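# Close the white door from inside until latched

## Task

From inside the room, push the white door closed so the latch catches and keeps it shut. Disturb nothing else, and finish with both grippers empty after releasing the door and backing away. The robot must stay upright and level; falling or tilting means failure. In the final second after everything settles, neither arm (including its hand) nor the lift may touch anything, and the base must not touch any movable object such as a box, cart, lid, drawer or loose part; breaking this costs a deduction.

## Robot and tools

ROBOT. The LinearBot has an omnidirectional wheeled base and a column about 1.7 m tall. A carriage rides up and down the column (lift_m) and holds two identical six-joint arms, left and right, each ending in a two-finger gripper. Arm bases sit about 0.57 m + lift_m above the floor, and parts of the carriage hang roughly 0.15 m lower. A hand reaches up to 0.78 m from its shoulder but only about 0.38 m below the arm base. The hand is about 0.16 m long and 0.1 m wide (0.14 m when open). Parked joints 1 to 6 are 0, 0.05, 0.05, 1.45, 0, 0; parked, the robot is about 0.85 m wide and 0.65 m long. Cameras: carriage_camera (fixed, facing forward, tilted about 20 degrees down), left_wrist_camera and right_wrist_camera (each looking past its fingertips).

FRAMES. All positions are in metres. The base frame has its origin on the floor under the base centre, x forward, y left, z up. left_hand and right_hand are reported in this frame as the midpoint between the finger pads, with quat_wxyz giving orientation (hand z along the fingers, y the opening direction; pointing straight up with joints 1, 5, 6 at 0 gives 1, 0, 0, 0). base_odometry is in the odometry frame (the base frame at scene start), counts wheel turns only, so slip reads as travel; heading is in rad, left positive, range -3.142 to 3.142. Hand readings tend to sit above the true hand, more at long reach.

TOOL move. Optional keys: base, joints, speeds, min_time_s, cameras. An action must contain base, joints or both; all parts start together.
- base: an object with exactly one key, each a relative offset from where the base last reported itself: translate_m (metres, forward positive, -2 to 2), strafe_m (metres, left positive, -2 to 2) or rotate_rad (radians, counter-clockwise positive, -6.3 to 6.3). Base drives stop after 14 s.
- joints: one flat object keyed by joint name, each value an absolute target, not an offset. lift_m 0 to 1 m. For each arm (prefix left_ or right_): joint1_rad -2.617 to 3.054 (yaw about vertical, 0 forward, positive left); joint2_rad 0 to 3.141 (shoulder: 0 upper arm level backward, 1.57 up, 3.14 level forward); joint3_rad 0 to 3.141 (elbow: 0 folded, 3.14 straight); joint4_rad -1.57 to 1.57 (wrist pitch, positive lifts the fingertips); joint5_rad -1.57 to 1.57 (wrist yaw, positive swings fingertips right, opposite to joint 1); joint6_rad -2.094 to 2.094 (roll about the fingers, positive clockwise seen from the forearm); gripper_m 0 to 0.093 (pad gap in metres). Done tolerances: lift 0.004, joint1 0.02, joint2 0.105, joint3 0.06, joint4 0.04, joint5 0.025, joint6 0.02, gripper 0.004.
- speeds: caps for this action only: translate_m and strafe_m 0.02 to 0.5 m/s, rotate_rad 0.05 to 1.57 rad/s, lift_m 0.08 to 0.25 m/s (top value is the default).
- min_time_s: 0.1 to 8 s, a floor on how long each arm and gripper motion takes; steadies arm paths. No action exceeds 15 s.
- cameras: list of names, or "all"; omitted means all, [] means none. Unknown names or keys make the call invalid; out-of-range values get it refused, and a refusal or stop cancels later move, wait and finished_scene calls in that reply.

TOOL wait: seconds (0 to 10); the robot keeps its last command; returns state and images. TOOL zoom_image: camera plus region [x0, y0, x1, y1] in pixels, origin top-left, at most 504 by 504, on the latest image of a camera included in the newest result. TOOL read_manual: section "licences" only; no motion. TOOL finished_scene: scene (integer 1 to 3) ends the scene irreversibly; the door must already be latched and the robot clear.

RESULTS. The move line reads done, or the worst status. base_status and joint_status per motion: done (for the base, wheels turned as commanded even if slipping), off_target (resting away and possibly still pushing), contact_stop or time_out (target dropped, holds in place), not_followed (arm targets withheld by the self-collision check; resend the arm's own readings with joint 1 turned away from the other arm, one arm per action), limit_stop_at_motor_heat. on_its_own lists uncommanded behaviour; "held at" is a target. motor_effort is percent of maximum, positive toward larger joint values, bracket is the action's peak; readings are imprecise. Joint torques follow joint_positions order; joints 1 to 3 wrap at ±28 N m. Motor temperatures are listed per arm plus gripper. MOTOR HOT appears at 75 °C; at 100 °C the arm goes limp for 30 to 60 s (OVER-TEMPERATURE FAULT). Park arms when not working. Quiet lines (near-zero velocities, unchanged temperatures, not commanded statuses) are omitted.

CAUTIONS. The base contact stop ignores the arms, which have no contact stop and keep pressing, then snap to target once free. If a drive is stopped, back off about 0.2 m the way you came. Avoid reversing the column into table edges. The robot tips most easily with a high carriage, outstretched or loaded arms, while pushing or pulling, or on sudden stops; only images reveal leaning. Never let the arms collide or press together. Push the door smoothly rather than slamming it, avoid very hard pushes, then open the gripper well above its reading, withdraw the arm, park it and back the base away so nothing is touched at the end. While you reason, the scene keeps running with your last command held.

Each tool is called after "Request:" by a JSON object that holds its "api" and its "payload", one argument or row to a line.

## Session

Request:
{"api": "move", "payload": {

}}

Scene clock: 0.00 s.
Joint torques (N m): no reading
Motor temperatures (°C): left_arm=[30 32 35 29 27 30 27] | right_arm=[31 32 33 29 29 29 31]
base_odometry: x=+0.000 y=+0.000 heading=+0.000
base_status: not commanded
joint_positions: lift_m=+0.300 left_joint1_rad=-0.004 left_joint2_rad=+0.044 left_joint3_rad=+0.038 left_joint4_rad=+1.478 left_joint5_rad=-0.003 left_joint6_rad=-0.042 left_gripper_m=+0.09396 right_joint1_rad=-0.020 right_joint2_rad=+0.054 right_joint3_rad=+0.039 right_joint4_rad=+1.497 right_joint5_rad=+0.020 right_joint6_rad=+0.048 right_gripper_m=+0.09396
joint_status: not commanded
motor_effort: lift_m=+18 drive_wheels=-1
left_hand: x=+0.2410 y=+0.2976 z=+1.3090 quat_wxyz=(+0.999, -0.002, +0.049, -0.023) (m; base frame)
right_hand: x=+0.2394 y=-0.3011 z=+1.3095 quat_wxyz=(+0.999, +0.011, +0.045, +0.013) (m; base frame)
pictures: carriage_camera, left_wrist_camera, right_wrist_camera
Images, in order (width x height): carriage_camera 672x504, left_wrist_camera 672x504, right_wrist_camera 672x504.

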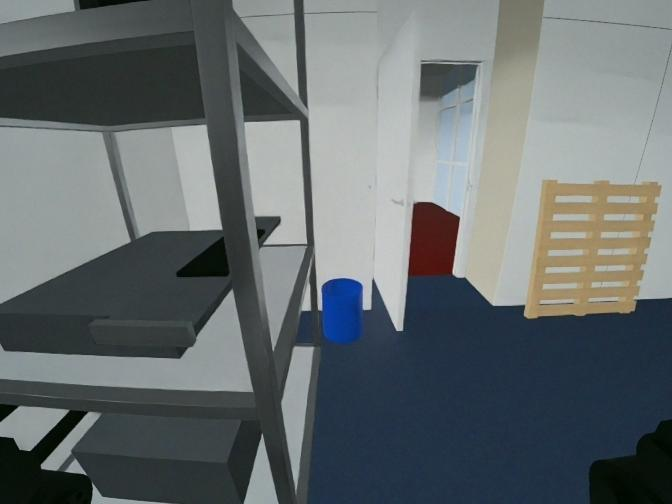

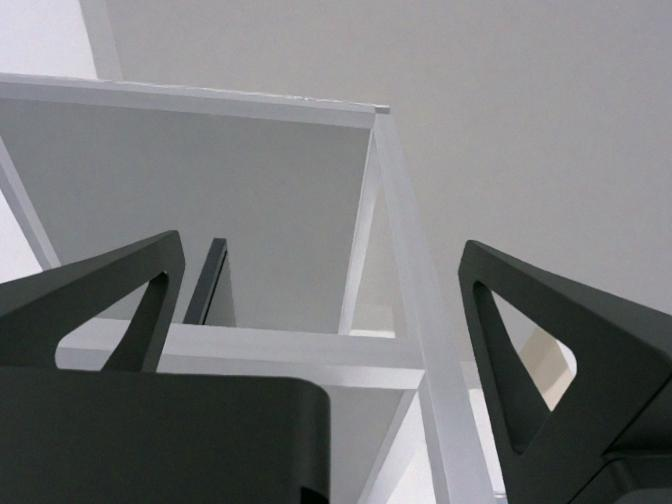

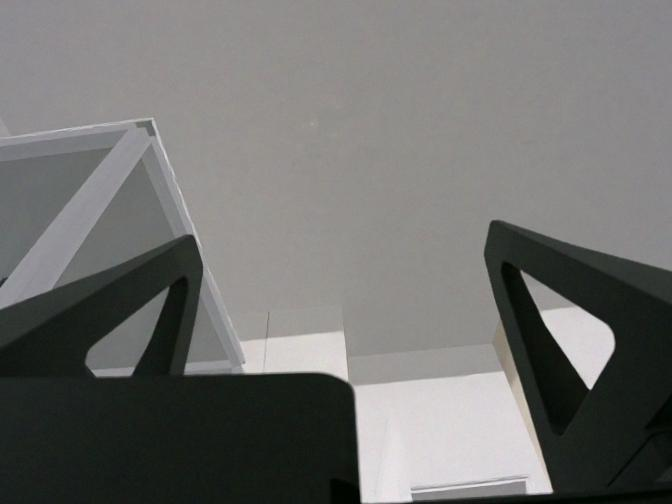

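Request:
{"api": "move", "payload": {
  "base": {"strafe_m": -0.7},
  "cameras": ["carriage_camera"]
}}

Request:
{"api": "move", "payload": {
  "base": {"translate_m": 0.7},
  "cameras": ["carriage_camera"]
}}

Scene clock: 44.47 s.
Joint torques (N m): left_arm=[-0.23 4.16 5.55 -0.2 0.08 0.05] | right_arm=[-0.21 3.93 5.75 -0.29 -0.1 -0.05]
move: done
base_odometry: x=-0.001 y=-0.700 heading=-0.001
base_status: done
joint_positions: lift_m=+0.300 left_joint1_rad=-0.003 left_joint2_rad=+0.044 left_joint3_rad=+0.038 left_joint4_rad=+1.478 left_joint5_rad=-0.003 left_joint6_rad=-0.042 left_gripper_m=+0.09396 right_joint1_rad=-0.019 right_joint2_rad=+0.054 right_joint3_rad=+0.039 right_joint4_rad=+1.497 right_joint5_rad=+0.020 right_joint6_rad=+0.048 right_gripper_m=+0.09396
motor_effort: lift_m=+18(18) drive_wheels=+4(20)
left_hand: x=+0.2410 y=+0.2976 z=+1.3090 quat_wxyz=(+0.999, -0.002, +0.049, -0.022) (m; base frame)
right_hand: x=+0.2394 y=-0.3010 z=+1.3095 quat_wxyz=(+0.999, +0.011, +0.045, +0.014) (m; base frame)
pictures: carriage_camera

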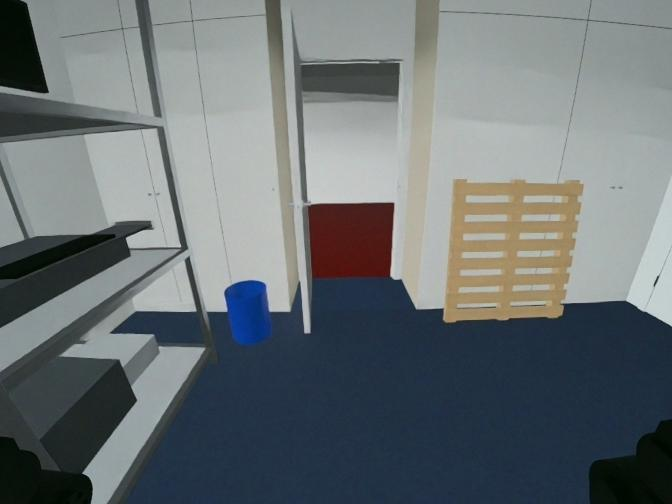

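Scene clock: 48.17 s.
Joint torques (N m): left_arm=[-0.2 4.19 5.7 -0.17 0.1 0.08] | right_arm=[-0.14 4.04 5.82 -0.22 -0.09 -0.04]
move: done
base_odometry: x=+0.699 y=-0.701 heading=-0.001
base_status: done
joint_positions: lift_m=+0.300 left_joint1_rad=-0.003 left_joint2_rad=+0.044 left_joint3_rad=+0.038 left_joint4_rad=+1.478 left_joint5_rad=-0.003 left_joint6_rad=-0.042 left_gripper_m=+0.09396 right_joint1_rad=-0.019 right_joint2_rad=+0.054 right_joint3_rad=+0.039 right_joint4_rad=+1.496 right_joint5_rad=+0.020 right_joint6_rad=+0.048 right_gripper_m=+0.09396
motor_effort: lift_m=+18(18) drive_wheels=+3(13)
left_hand: x=+0.2410 y=+0.2976 z=+1.3090 quat_wxyz=(+0.999, -0.002, +0.049, -0.022) (m; base frame)
right_hand: x=+0.2397 y=-0.3010 z=+1.3095 quat_wxyz=(+0.999, +0.011, +0.045, +0.014) (m; base frame)
pictures: carriage_camera

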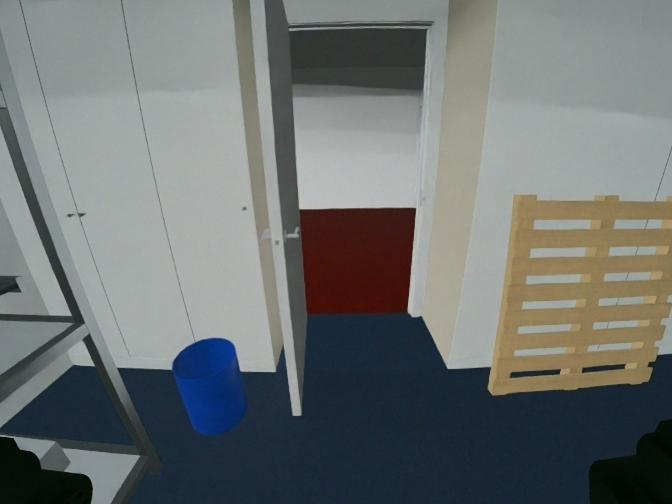

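Request:
{"api": "move", "payload": {
  "base": {"strafe_m": 0.07},
  "joints": {"left_gripper_m": 0.0, "right_gripper_m": 0.0},
  "cameras": []
}}

Request:
{"api": "move", "payload": {
  "joints": {"left_joint1_rad": 0.0, "left_joint2_rad": 1.6, "left_joint3_rad": 1.0, "left_joint4_rad": 0.6, "left_joint5_rad": 0, "left_joint6_rad": 0},
  "min_time_s": 2.5,
  "cameras": ["carriage_camera","left_wrist_camera"]
}}

Scene clock: 80.77 s.
Joint torques (N m): left_arm=[-0.2 4.01 5.48 -0.15 0.09 0.06] | right_arm=[-0.12 4.01 5.83 -0.27 -0.13 -0.05]
move: done
base_odometry: x=+0.700 y=-0.631 heading=-0.001
base_status: done
joint_positions: lift_m=+0.300 left_joint1_rad=-0.004 left_joint2_rad=+0.044 left_joint3_rad=+0.038 left_joint4_rad=+1.478 left_joint5_rad=-0.003 left_joint6_rad=-0.042 left_gripper_m=+0.00059 right_joint1_rad=-0.020 right_joint2_rad=+0.054 right_joint3_rad=+0.039 right_joint4_rad=+1.496 right_joint5_rad=+0.020 right_joint6_rad=+0.048 right_gripper_m=+0.00009
joint_status: all done
motor_effort: lift_m=+18(18) drive_wheels=+0(13)
left_hand: x=+0.2410 y=+0.2976 z=+1.3090 quat_wxyz=(+0.999, -0.002, +0.049, -0.023) (m; base frame)
right_hand: x=+0.2397 y=-0.3011 z=+1.3095 quat_wxyz=(+0.999, +0.011, +0.045, +0.014) (m; base frame)
pictures: none

Scene clock: 83.57 s.
Joint torques (N m): left_arm=[0.25 -7.45 9.39 1.83 0.1 0.19] | right_arm=[-0.09 3.96 5.82 -0.29 -0.08 -0.03]
Motor temperatures (°C): left_arm=[30 34 40 29 27 30 27] | right_arm=[31 34 35 29 29 29 31]
move: done
base_odometry: x=+0.700 y=-0.631 heading=-0.001
joint_positions: lift_m=+0.300 left_joint1_rad=-0.004 left_joint2_rad=+1.591 left_joint3_rad=+0.971 left_joint4_rad=+0.613 left_joint5_rad=-0.003 left_joint6_rad=-0.012 left_gripper_m=+0.00059 right_joint1_rad=-0.020 right_joint2_rad=+0.054 right_joint3_rad=+0.039 right_joint4_rad=+1.496 right_joint5_rad=+0.020 right_joint6_rad=+0.048 right_gripper_m=+0.00009
joint_status: all done
motor_effort: lift_m=+18(18) drive_wheels=+1(5)
left_hand: x=+0.7207 y=+0.2956 z=+1.1628 quat_wxyz=(+0.704, -0.004, +0.710, -0.005) (m; base frame)
right_hand: x=+0.2397 y=-0.3011 z=+1.3095 quat_wxyz=(+0.999, +0.011, +0.045, +0.014) (m; base frame)
pictures: carriage_camera, left_wrist_camera

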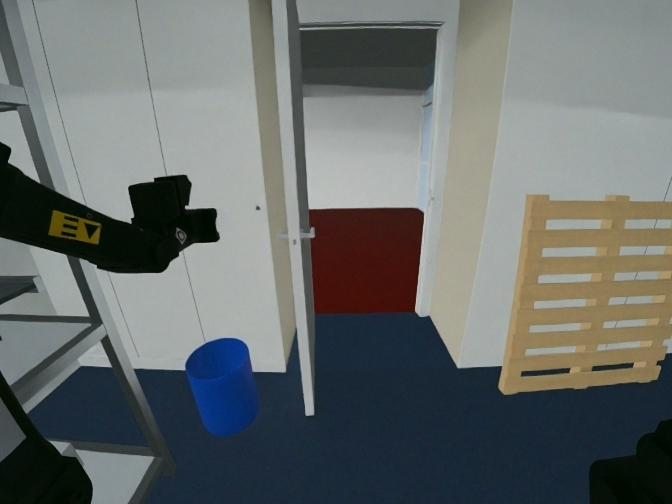

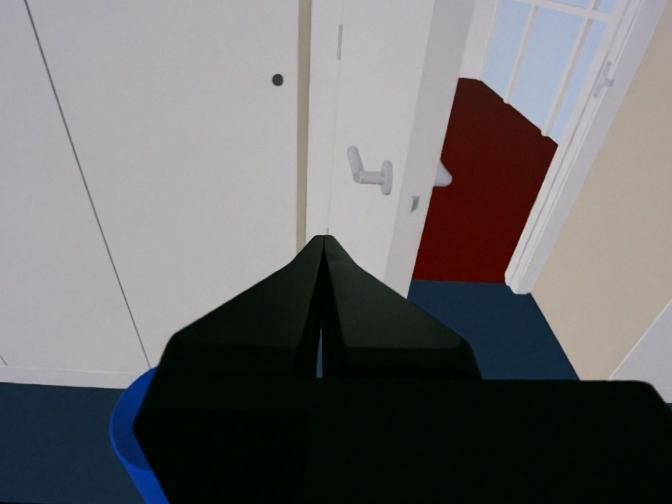

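Request:
{"api": "move", "payload": {
  "base": {"translate_m": 0.68},
  "speeds": {"translate_m": 0.3}
}}

Scene clock: 92.70 s.
Joint torques (N m): left_arm=[0.1 -7.57 9.51 1.9 0.14 0.18] | right_arm=[-0.14 3.92 5.78 -0.3 -0.1 -0.06]
move: done
base_odometry: x=+1.380 y=-0.631 heading=-0.001
base_status: done
joint_positions: lift_m=+0.300 left_joint1_rad=-0.004 left_joint2_rad=+1.593 left_joint3_rad=+0.971 left_joint4_rad=+0.608 left_joint5_rad=-0.003 left_joint6_rad=-0.011 left_gripper_m=+0.00059 right_joint1_rad=-0.020 right_joint2_rad=+0.054 right_joint3_rad=+0.039 right_joint4_rad=+1.496 right_joint5_rad=+0.020 right_joint6_rad=+0.048 right_gripper_m=+0.00009
motor_effort: lift_m=+18(18) drive_wheels=-2(13)
left_hand: x=+0.7209 y=+0.2956 z=+1.1611 quat_wxyz=(+0.702, -0.004, +0.712, -0.004) (m; base frame)
right_hand: x=+0.2396 y=-0.3011 z=+1.3095 quat_wxyz=(+0.999, +0.011, +0.045, +0.014) (m; base frame)
pictures: carriage_camera, left_wrist_camera, right_wrist_camera

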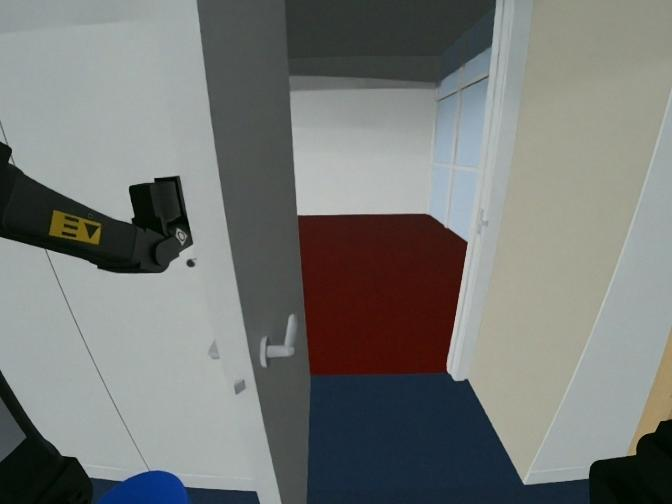

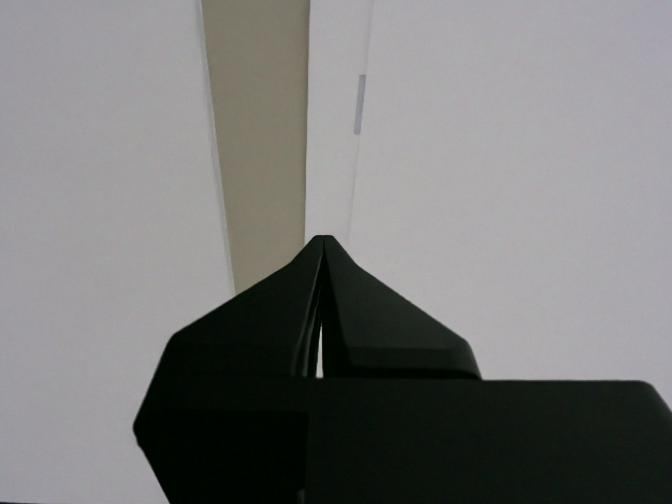

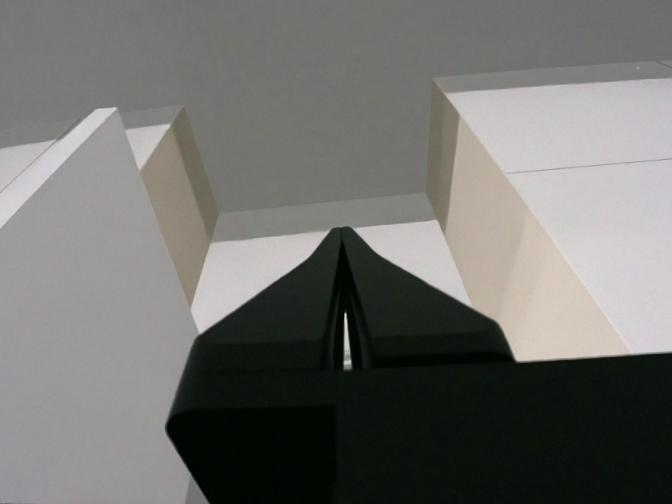

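Request:
{"api": "move", "payload": {
  "base": {"strafe_m": -0.5},
  "speeds": {"strafe_m": 0.12}
}}

Scene clock: 103.57 s.
Joint torques (N m): left_arm=[-0.32 -7.54 9.43 1.88 0.28 0.05] | right_arm=[-0.14 4.01 5.82 -0.29 -0.1 -0.05]
move: done
base_odometry: x=+1.379 y=-1.131 heading=-0.001
base_status: done
joint_positions: lift_m=+0.300 left_joint1_rad=+0.002 left_joint2_rad=+1.593 left_joint3_rad=+0.973 left_joint4_rad=+0.607 left_joint5_rad=-0.014 left_joint6_rad=+0.001 left_gripper_m=+0.00058 right_joint1_rad=-0.020 right_joint2_rad=+0.054 right_joint3_rad=+0.039 right_joint4_rad=+1.496 right_joint5_rad=+0.020 right_joint6_rad=+0.048 right_gripper_m=+0.00009
motor_effort: lift_m=+18(18) drive_wheels=+0(12)
left_hand: x=+0.7210 y=+0.3008 z=+1.1615 quat_wxyz=(+0.703, -0.006, +0.712, +0.006) (m; base frame)
right_hand: x=+0.2396 y=-0.3011 z=+1.3095 quat_wxyz=(+0.999, +0.011, +0.045, +0.014) (m; base frame)
pictures: carriage_camera, left_wrist_camera, right_wrist_camera

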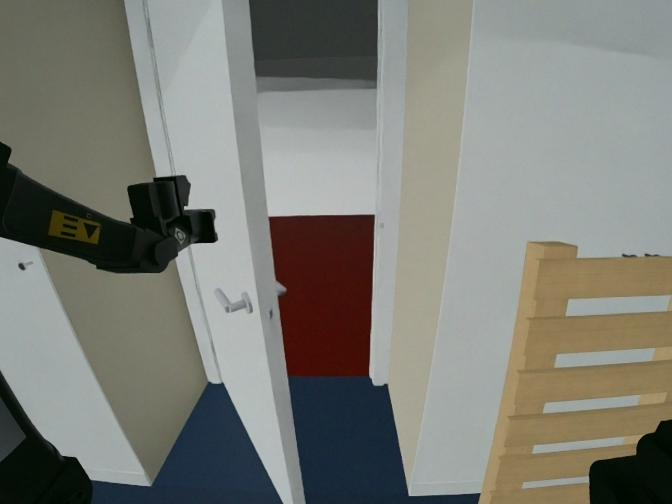

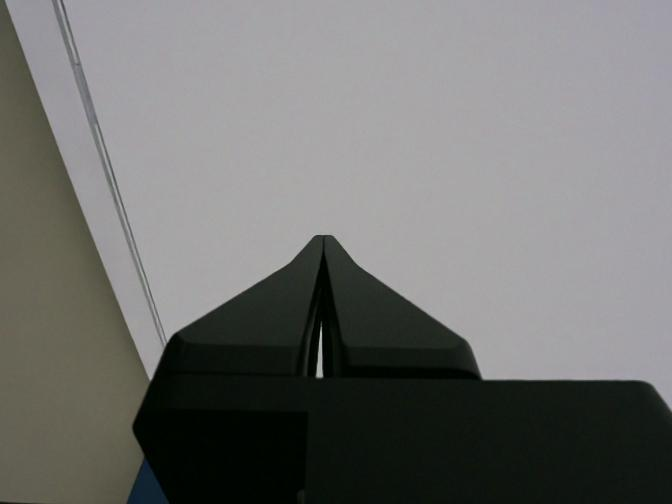

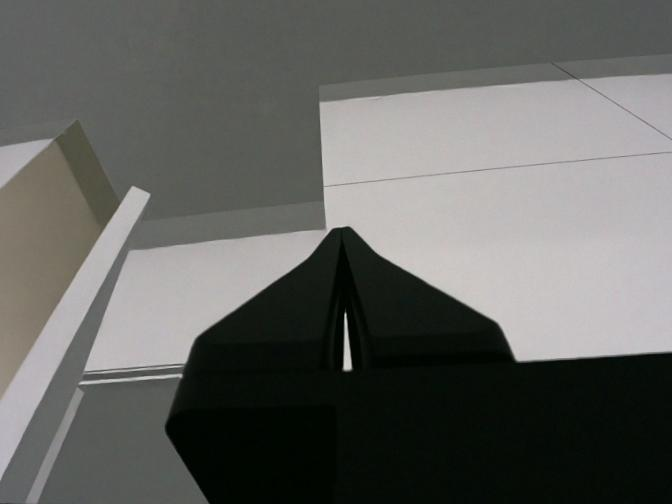

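Request:
{"api": "move", "payload": {
  "base": {"translate_m": 0.4},
  "speeds": {"translate_m": 0.12},
  "cameras": []
}}

Request:
{"api": "move", "payload": {
  "joints": {"left_joint2_rad": 2.4, "left_joint3_rad": 1.9, "left_joint4_rad": 0.5},
  "min_time_s": 4
}}

Scene clock: 126.63 s.
Joint torques (N m): left_arm=[-0.49 -7.54 9.43 1.89 0.26 0.05] | right_arm=[-0.12 3.95 5.72 -0.27 -0.09 -0.05]
Motor temperatures (°C): left_arm=[30 37 43 36 28 30 28] | right_arm=[31 34 36 29 29 29 31]
move: done
base_odometry: x=+1.780 y=-1.132 heading=-0.001
base_status: done
joint_positions: lift_m=+0.300 left_joint1_rad=+0.007 left_joint2_rad=+1.593 left_joint3_rad=+0.973 left_joint4_rad=+0.606 left_joint5_rad=-0.015 left_joint6_rad=+0.001 left_gripper_m=+0.00057 right_joint1_rad=-0.020 right_joint2_rad=+0.054 right_joint3_rad=+0.039 right_joint4_rad=+1.496 right_joint5_rad=+0.020 right_joint6_rad=+0.048 right_gripper_m=+0.00009
motor_effort: lift_m=+17(18) drive_wheels=+0(13)
left_hand: x=+0.7211 y=+0.3031 z=+1.1608 quat_wxyz=(+0.702, -0.007, +0.712, +0.008) (m; base frame)
right_hand: x=+0.2396 y=-0.3011 z=+1.3095 quat_wxyz=(+0.999, +0.011, +0.045, +0.014) (m; base frame)
pictures: none

Scene clock: 130.93 s.
Joint torques (N m): left_arm=[-0.75 -13.61 9.92 1.87 0.23 0.05] | right_arm=[-0.13 4 5.75 -0.29 -0.09 -0.06]
move: done
base_odometry: x=+1.779 y=-1.132 heading=-0.001
joint_positions: lift_m=+0.300 left_joint1_rad=+0.007 left_joint2_rad=+2.382 left_joint3_rad=+1.869 left_joint4_rad=+0.510 left_joint5_rad=-0.013 left_joint6_rad=+0.001 left_gripper_m=+0.00057 right_joint1_rad=-0.020 right_joint2_rad=+0.054 right_joint3_rad=+0.039 right_joint4_rad=+1.496 right_joint5_rad=+0.020 right_joint6_rad=+0.048 right_gripper_m=+0.00009
joint_status: all done
motor_effort: lift_m=+18(18) drive_wheels=+4(7)
left_hand: x=+0.9153 y=+0.3041 z=+1.1073 quat_wxyz=(+0.706, -0.007, +0.708, +0.007) (m; base frame)
right_hand: x=+0.2396 y=-0.3011 z=+1.3095 quat_wxyz=(+0.999, +0.011, +0.045, +0.014) (m; base frame)
pictures: carriage_camera, left_wrist_camera, right_wrist_camera

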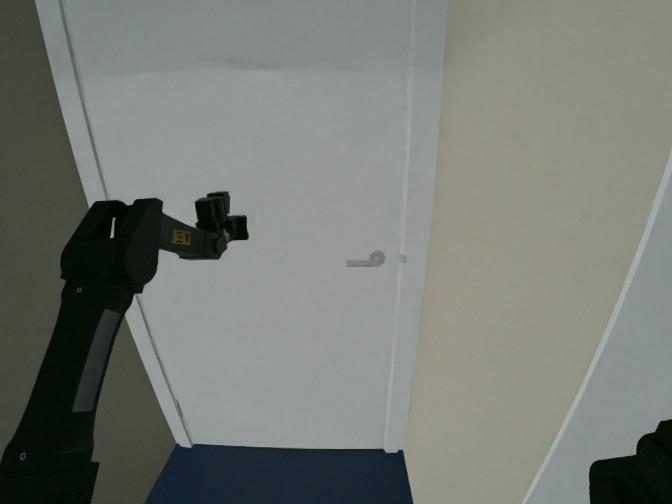

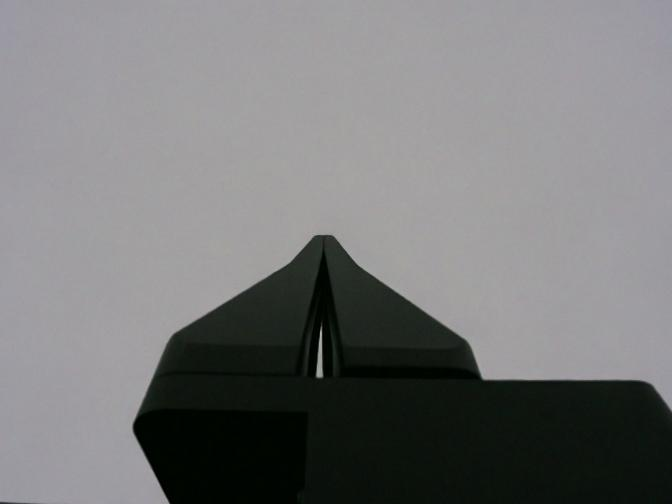

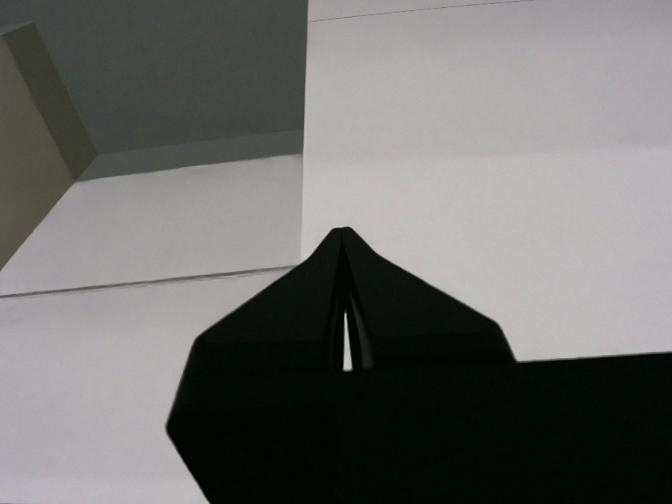

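Request:
{"api": "zoom_image", "payload": {
  "camera": "carriage_camera",
  "region": [330, 180, 450, 300]
}}

Scaled by 4.200 from the camera's 672x504 image, which has a finer 960x720 frame.

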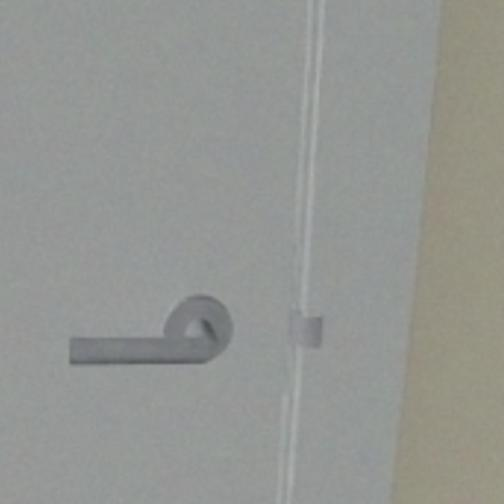

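Request:
{"api": "move", "payload": {
  "joints": {"left_joint2_rad": 2.2, "left_joint3_rad": 1.6, "left_joint4_rad": 0.6},
  "min_time_s": 1.5,
  "cameras": []
}}

Request:
{"api": "move", "payload": {
  "joints": {"left_joint1_rad": -0.5, "left_joint5_rad": -0.45},
  "min_time_s": 2
}}

Scene clock: 146.77 s.
Joint torques (N m): left_arm=[-0.62 -18.82 6.42 2.18 0.26 0.05] | right_arm=[-0.14 3.99 5.74 -0.28 -0.09 -0.06]
Motor temperatures (°C): left_arm=[30 44 46 38 28 30 28] | right_arm=[31 34 36 29 29 29 31]
move: done
base_odometry: x=+1.779 y=-1.132 heading=-0.001
joint_positions: lift_m=+0.300 left_joint1_rad=+0.007 left_joint2_rad=+2.249 left_joint3_rad=+1.609 left_joint4_rad=+0.580 left_joint5_rad=-0.013 left_joint6_rad=+0.001 left_gripper_m=+0.00057 right_joint1_rad=-0.020 right_joint2_rad=+0.054 right_joint3_rad=+0.039 right_joint4_rad=+1.496 right_joint5_rad=+0.020 right_joint6_rad=+0.048 right_gripper_m=+0.00009
joint_status: all done
motor_effort: lift_m=+18(18) drive_wheels=+4(6)
left_hand: x=+0.8784 y=+0.3038 z=+1.0867 quat_wxyz=(+0.685, -0.007, +0.728, +0.007) (m; base frame)
right_hand: x=+0.2396 y=-0.3011 z=+1.3095 quat_wxyz=(+0.999, +0.011, +0.045, +0.014) (m; base frame)
pictures: none

Scene clock: 149.07 s.
Joint torques (N m): left_arm=[-0.4 -18.73 6.08 2.1 -0.15 0.01] | right_arm=[-0.12 3.97 5.79 -0.26 -0.08 -0.04]
move: done
base_odometry: x=+1.779 y=-1.132 heading=-0.001
joint_positions: lift_m=+0.300 left_joint1_rad=-0.496 left_joint2_rad=+2.249 left_joint3_rad=+1.609 left_joint4_rad=+0.581 left_joint5_rad=-0.434 left_joint6_rad=+0.001 left_gripper_m=+0.00057 right_joint1_rad=-0.020 right_joint2_rad=+0.054 right_joint3_rad=+0.039 right_joint4_rad=+1.496 right_joint5_rad=+0.020 right_joint6_rad=+0.048 right_gripper_m=+0.00009
joint_status: all done
motor_effort: lift_m=+18(18) drive_wheels=+4(6)
left_hand: x=+0.8190 y=+0.0527 z=+1.0879 quat_wxyz=(+0.688, +0.032, +0.725, -0.012) (m; base frame)
right_hand: x=+0.2396 y=-0.3011 z=+1.3095 quat_wxyz=(+0.999, +0.011, +0.045, +0.014) (m; base frame)
pictures: carriage_camera, left_wrist_camera, right_wrist_camera

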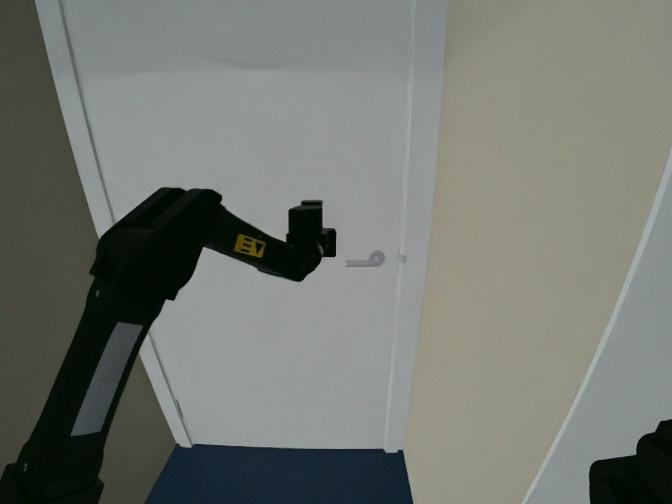

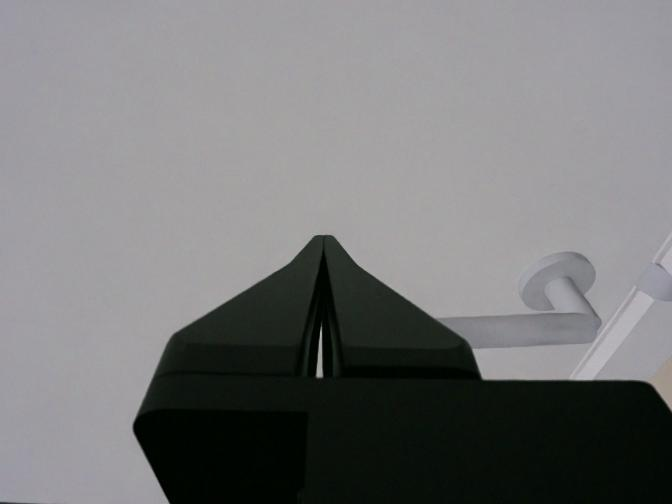

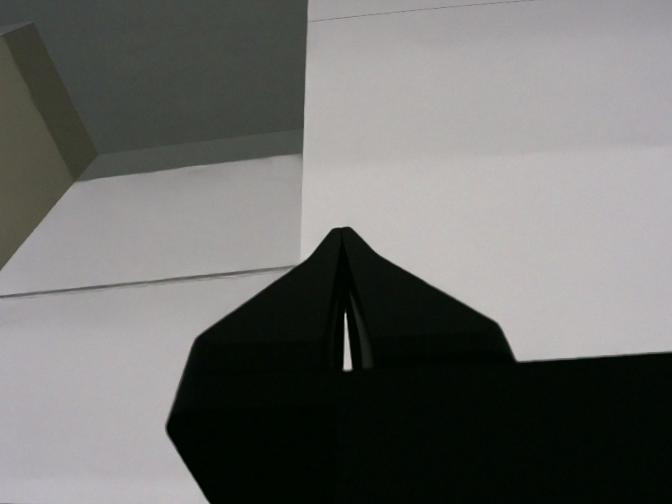

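Request:
{"api": "move", "payload": {
  "joints": {"left_joint1_rad": 0.0, "left_joint2_rad": 0.05, "left_joint3_rad": 0.05, "left_joint4_rad": 1.45, "left_joint5_rad": 0},
  "min_time_s": 2,
  "cameras": []
}}

Request:
{"api": "move", "payload": {
  "base": {"strafe_m": 0.2},
  "joints": {"lift_m": 0.33, "right_joint1_rad": 0.0, "right_joint2_rad": 1.6, "right_joint3_rad": 1.0, "right_joint4_rad": 0.6, "right_joint5_rad": 0, "right_joint6_rad": 0},
  "min_time_s": 2
}}

Scene clock: 159.20 s.
Joint torques (N m): left_arm=[0.43 3.12 4.67 0.08 0.32 0.02] | right_arm=[-0.09 4.03 5.86 -0.27 -0.09 -0.06]
Motor temperatures (°C): left_arm=[30 52 45 39 28 30 28] | right_arm=[31 34 36 29 29 29 31]
move: done
base_odometry: x=+1.779 y=-1.132 heading=-0.001
joint_positions: lift_m=+0.300 left_joint1_rad=-0.007 left_joint2_rad=+0.057 left_joint3_rad=+0.057 left_joint4_rad=+1.434 left_joint5_rad=-0.016 left_joint6_rad=+0.001 left_gripper_m=+0.00057 right_joint1_rad=-0.020 right_joint2_rad=+0.054 right_joint3_rad=+0.039 right_joint4_rad=+1.496 right_joint5_rad=+0.020 right_joint6_rad=+0.048 right_gripper_m=+0.00009
joint_status: all done
motor_effort: lift_m=+18(18) drive_wheels=+3(5)
left_hand: x=+0.2501 y=+0.2997 z=+1.3129 quat_wxyz=(+0.998, -0.008, +0.068, -0.002) (m; base frame)
right_hand: x=+0.2396 y=-0.3011 z=+1.3095 quat_wxyz=(+0.999, +0.011, +0.045, +0.014) (m; base frame)
pictures: none

Scene clock: 161.63 s.
Joint torques (N m): left_arm=[0.34 3.36 5.03 0.04 0.19 0.05] | right_arm=[0.43 -6.98 10.25 2.16 -0.2 -0.17]
move: done
base_odometry: x=+1.780 y=-0.932 heading=-0.001
base_status: done
joint_positions: lift_m=+0.330 left_joint1_rad=-0.006 left_joint2_rad=+0.054 left_joint3_rad=+0.052 left_joint4_rad=+1.438 left_joint5_rad=-0.012 left_joint6_rad=+0.001 left_gripper_m=+0.00057 right_joint1_rad=-0.007 right_joint2_rad=+1.591 right_joint3_rad=+0.972 right_joint4_rad=+0.610 right_joint5_rad=+0.012 right_joint6_rad=+0.008 right_gripper_m=+0.00009
joint_status: all done
motor_effort: lift_m=+18(22) drive_wheels=-1(16)
left_hand: x=+0.2495 y=+0.2990 z=+1.3416 quat_wxyz=(+0.998, -0.006, +0.067, -0.002) (m; base frame)
right_hand: x=+0.7207 y=-0.3030 z=+1.1924 quat_wxyz=(+0.704, +0.010, +0.710, -0.004) (m; base frame)
pictures: carriage_camera, left_wrist_camera, right_wrist_camera

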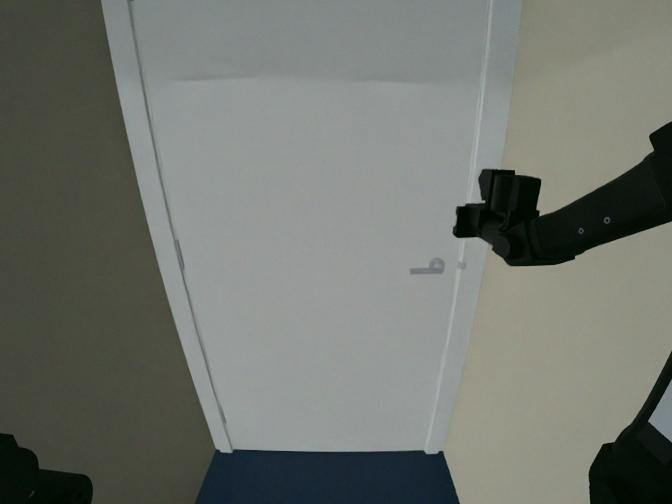

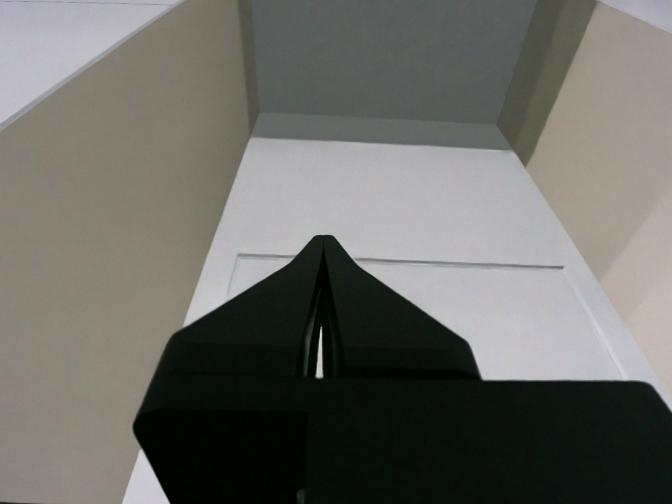

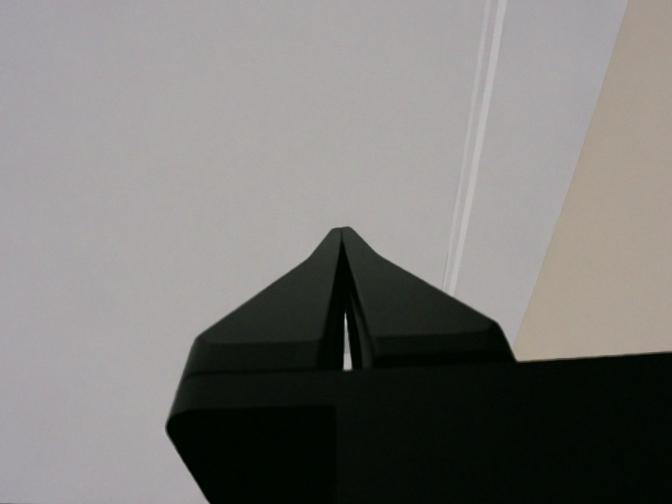

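Request:
{"api": "move", "payload": {
  "base": {"translate_m": 0.28},
  "speeds": {"translate_m": 0.12},
  "cameras": ["carriage_camera","right_wrist_camera"]
}}

Scene clock: 175.23 s.
Joint torques (N m): left_arm=[0.28 3.44 5.23 -0.06 0.2 0.04] | right_arm=[-0.36 17.13 17.09 6.73 0.12 -0.15]
Motor temperatures (°C): left_arm=[30 45 43 35 28 30 28] | right_arm=[31 36 38 35 29 29 31]
move: contact_stop
base_odometry: x=+2.041 y=-0.932 heading=-0.005
base_status: translate_m contact_stop (by the wheels' count: +0.261 of +0.280)
joint_positions: lift_m=+0.330 left_joint1_rad=-0.004 left_joint2_rad=+0.053 left_joint3_rad=+0.050 left_joint4_rad=+1.447 left_joint5_rad=-0.009 left_joint6_rad=+0.001 left_gripper_m=+0.00057 right_joint1_rad=+0.004 right_joint2_rad=+1.312 right_joint3_rad=+0.904 right_joint4_rad=+0.196 right_joint5_rad=-0.022 right_joint6_rad=+0.008 right_gripper_m=+0.00009
motor_effort: lift_m=+17(18) drive_wheels=+25(59)
left_hand: x=+0.2478 y=+0.2986 z=+1.3414 quat_wxyz=(+0.998, -0.004, +0.063, -0.001) (m; base frame)
right_hand: x=+0.6565 y=-0.2917 z=+1.1855 quat_wxyz=(+0.628, -0.005, +0.778, +0.012) (m; base frame)
pictures: carriage_camera, right_wrist_camera

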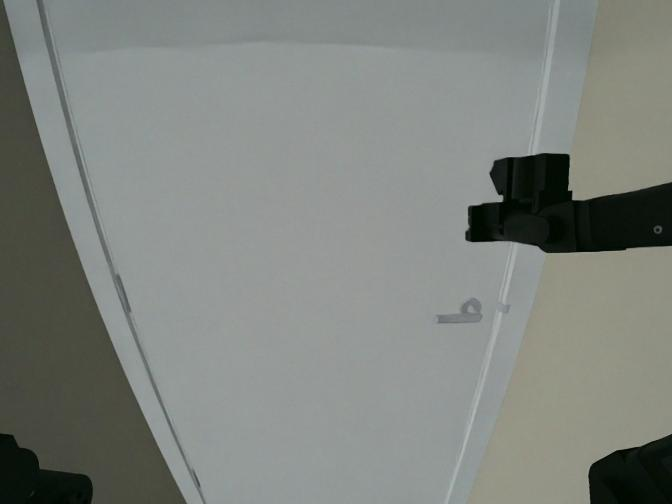

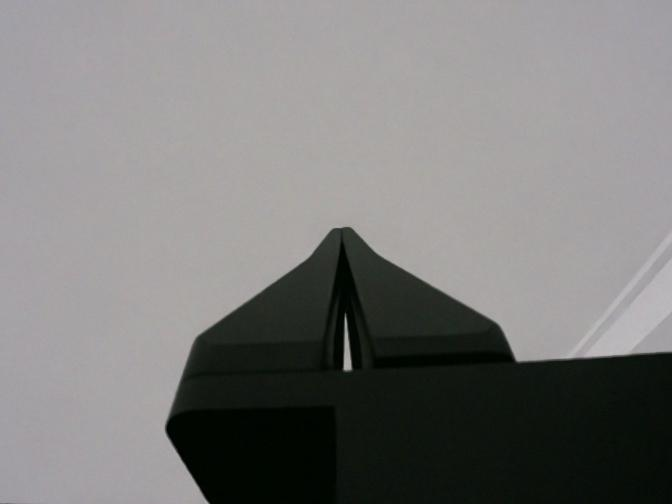

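Request:
{"api": "zoom_image", "payload": {
  "camera": "carriage_camera",
  "region": [430, 260, 550, 350]
}}

Scaled by 4.200 from the camera's 672x504 image, which has a finer 960x720 frame.

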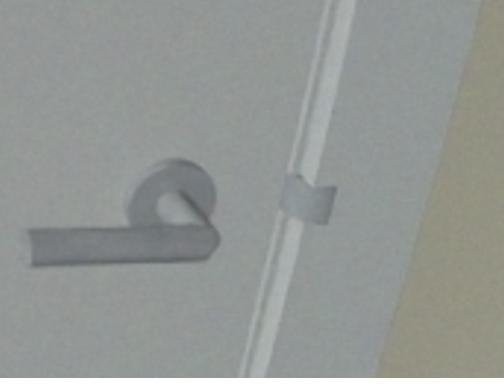

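Request:
{"api": "move", "payload": {
  "base": {"translate_m": -0.261},
  "speeds": {"translate_m": 0.12},
  "cameras": ["carriage_camera","right_wrist_camera"]
}}

Request:
{"api": "zoom_image", "payload": {
  "camera": "carriage_camera",
  "region": [400, 220, 520, 310]
}}

Scene clock: 188.87 s.
Joint torques (N m): left_arm=[0.25 3.6 5.22 -0.07 0.21 0.03] | right_arm=[-0.39 -7.3 10.13 2.37 0.06 -0.16]
Motor temperatures (°C): left_arm=[30 41 43 34 28 30 28] | right_arm=[31 42 41 60 29 29 31]
move: done
base_odometry: x=+1.780 y=-0.930 heading=-0.005
base_status: done
joint_positions: lift_m=+0.330 left_joint1_rad=-0.004 left_joint2_rad=+0.053 left_joint3_rad=+0.050 left_joint4_rad=+1.446 left_joint5_rad=-0.009 left_joint6_rad=+0.001 left_gripper_m=+0.00057 right_joint1_rad=+0.004 right_joint2_rad=+1.595 right_joint3_rad=+0.973 right_joint4_rad=+0.589 right_joint5_rad=-0.013 right_joint6_rad=+0.008 right_gripper_m=+0.00008
motor_effort: lift_m=+18(18) drive_wheels=+0(19)
left_hand: x=+0.2479 y=+0.2985 z=+1.3414 quat_wxyz=(+0.998, -0.004, +0.064, -0.001) (m; base frame)
right_hand: x=+0.7213 y=-0.2931 z=+1.1863 quat_wxyz=(+0.696, -0.003, +0.718, +0.009) (m; base frame)
pictures: carriage_camera, right_wrist_camera

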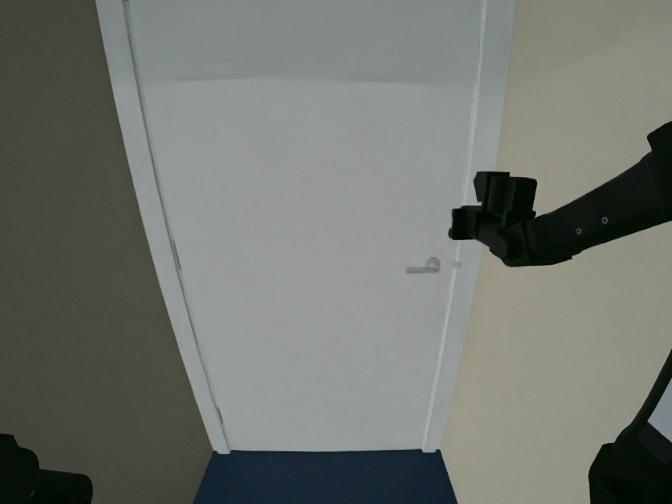

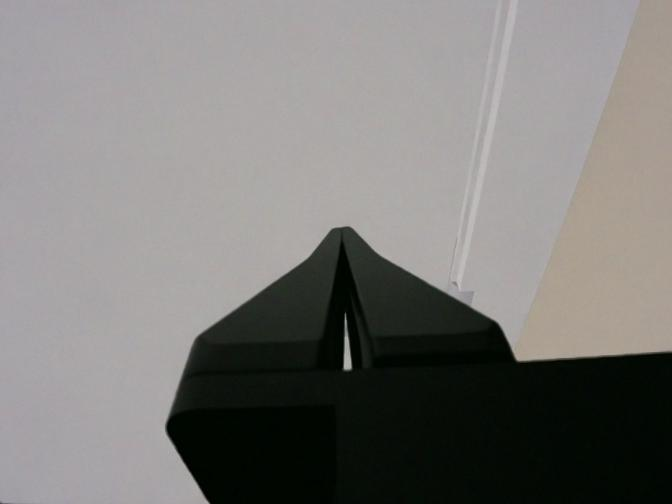

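Scaled by 4.200 from the camera's 672x504 image, which has a finer 960x720 frame.

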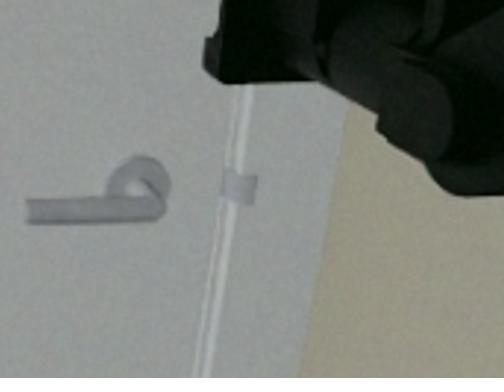

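Request:
{"api": "zoom_image", "payload": {
  "camera": "carriage_camera",
  "region": [390, 390, 470, 460]
}}

Request:
{"api": "zoom_image", "payload": {
  "camera": "right_wrist_camera",
  "region": [420, 180, 520, 320]
}}

Request:
{"api": "zoom_image", "payload": {
  "camera": "carriage_camera",
  "region": [190, 390, 270, 460]
}}

Scaled by 6.300 from the camera's 672x504 image, which has a finer 960x720 frame.

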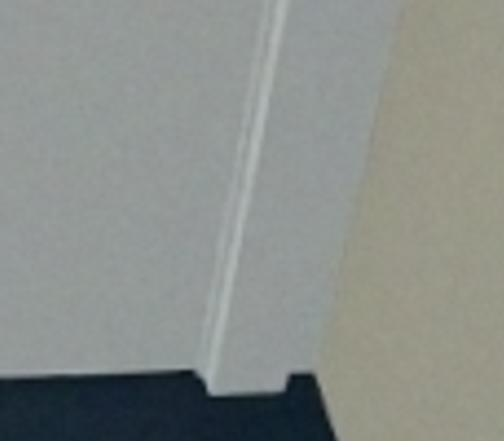

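Scaled by 3.600 from the camera's 672x504 image, which has a finer 960x720 frame.

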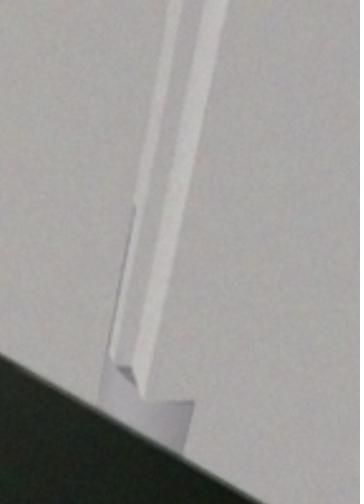

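Scaled by 6.300 from the camera's 672x504 image, which has a finer 960x720 frame.

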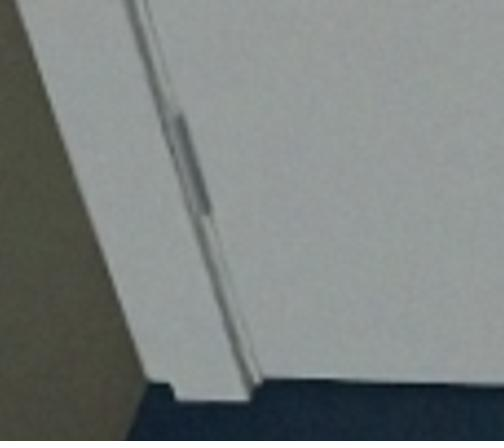

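Request:
{"api": "move", "payload": {
  "base": {"translate_m": -0.3},
  "joints": {"right_joint1_rad": 0.0, "right_joint2_rad": 0.05, "right_joint3_rad": 0.05, "right_joint4_rad": 1.45, "right_joint5_rad": 0, "right_joint6_rad": 0},
  "speeds": {"translate_m": 0.25},
  "min_time_s": 1.8,
  "cameras": ["carriage_camera"]
}}

Request:
{"api": "zoom_image", "payload": {
  "camera": "carriage_camera",
  "region": [330, 160, 450, 260]
}}

Scene clock: 209.47 s.
Joint torques (N m): left_arm=[0.21 3.49 5.19 -0.07 0.2 0.06] | right_arm=[-0.42 3.17 4.64 -0.12 0.05 -0.16]
Motor temperatures (°C): left_arm=[30 38 42 33 28 30 28] | right_arm=[31 42 43 47 29 29 31]
move: done
base_odometry: x=+1.480 y=-0.929 heading=-0.006
base_status: done
joint_positions: lift_m=+0.330 left_joint1_rad=-0.004 left_joint2_rad=+0.053 left_joint3_rad=+0.050 left_joint4_rad=+1.446 left_joint5_rad=-0.009 left_joint6_rad=+0.001 left_gripper_m=+0.00057 right_joint1_rad=+0.004 right_joint2_rad=+0.057 right_joint3_rad=+0.059 right_joint4_rad=+1.443 right_joint5_rad=-0.012 right_joint6_rad=+0.008 right_gripper_m=+0.00008
joint_status: all done
motor_effort: lift_m=+18(18) drive_wheels=-2(21)
left_hand: x=+0.2479 y=+0.2985 z=+1.3414 quat_wxyz=(+0.998, -0.004, +0.064, -0.001) (m; base frame)
right_hand: x=+0.2471 y=-0.2949 z=+1.3437 quat_wxyz=(+0.998, -0.006, +0.063, +0.006) (m; base frame)
pictures: carriage_camera

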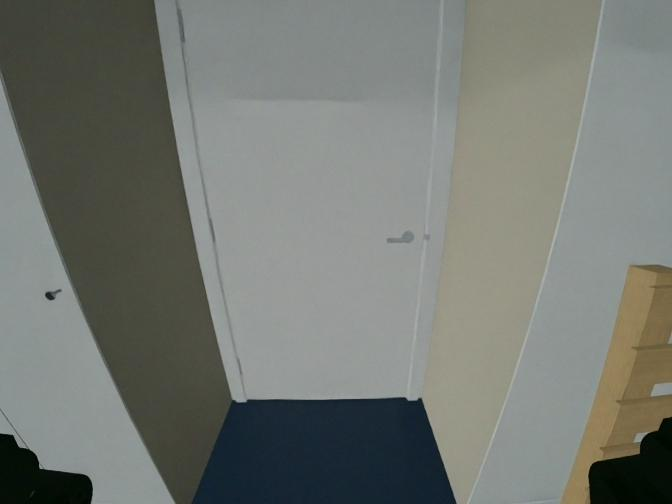

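Scaled by 4.200 from the camera's 672x504 image, which has a finer 960x720 frame.

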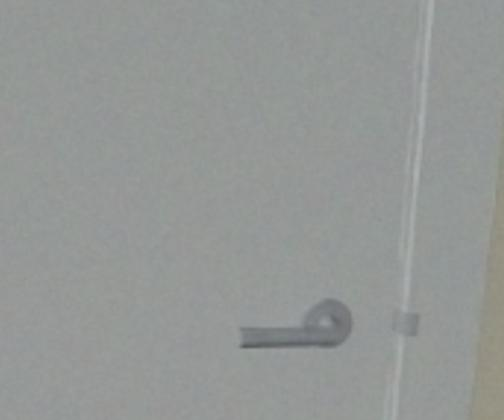

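Request:
{"api": "finished_scene", "payload": {
  "scene": 2
}}

The scene is finished: the task was done.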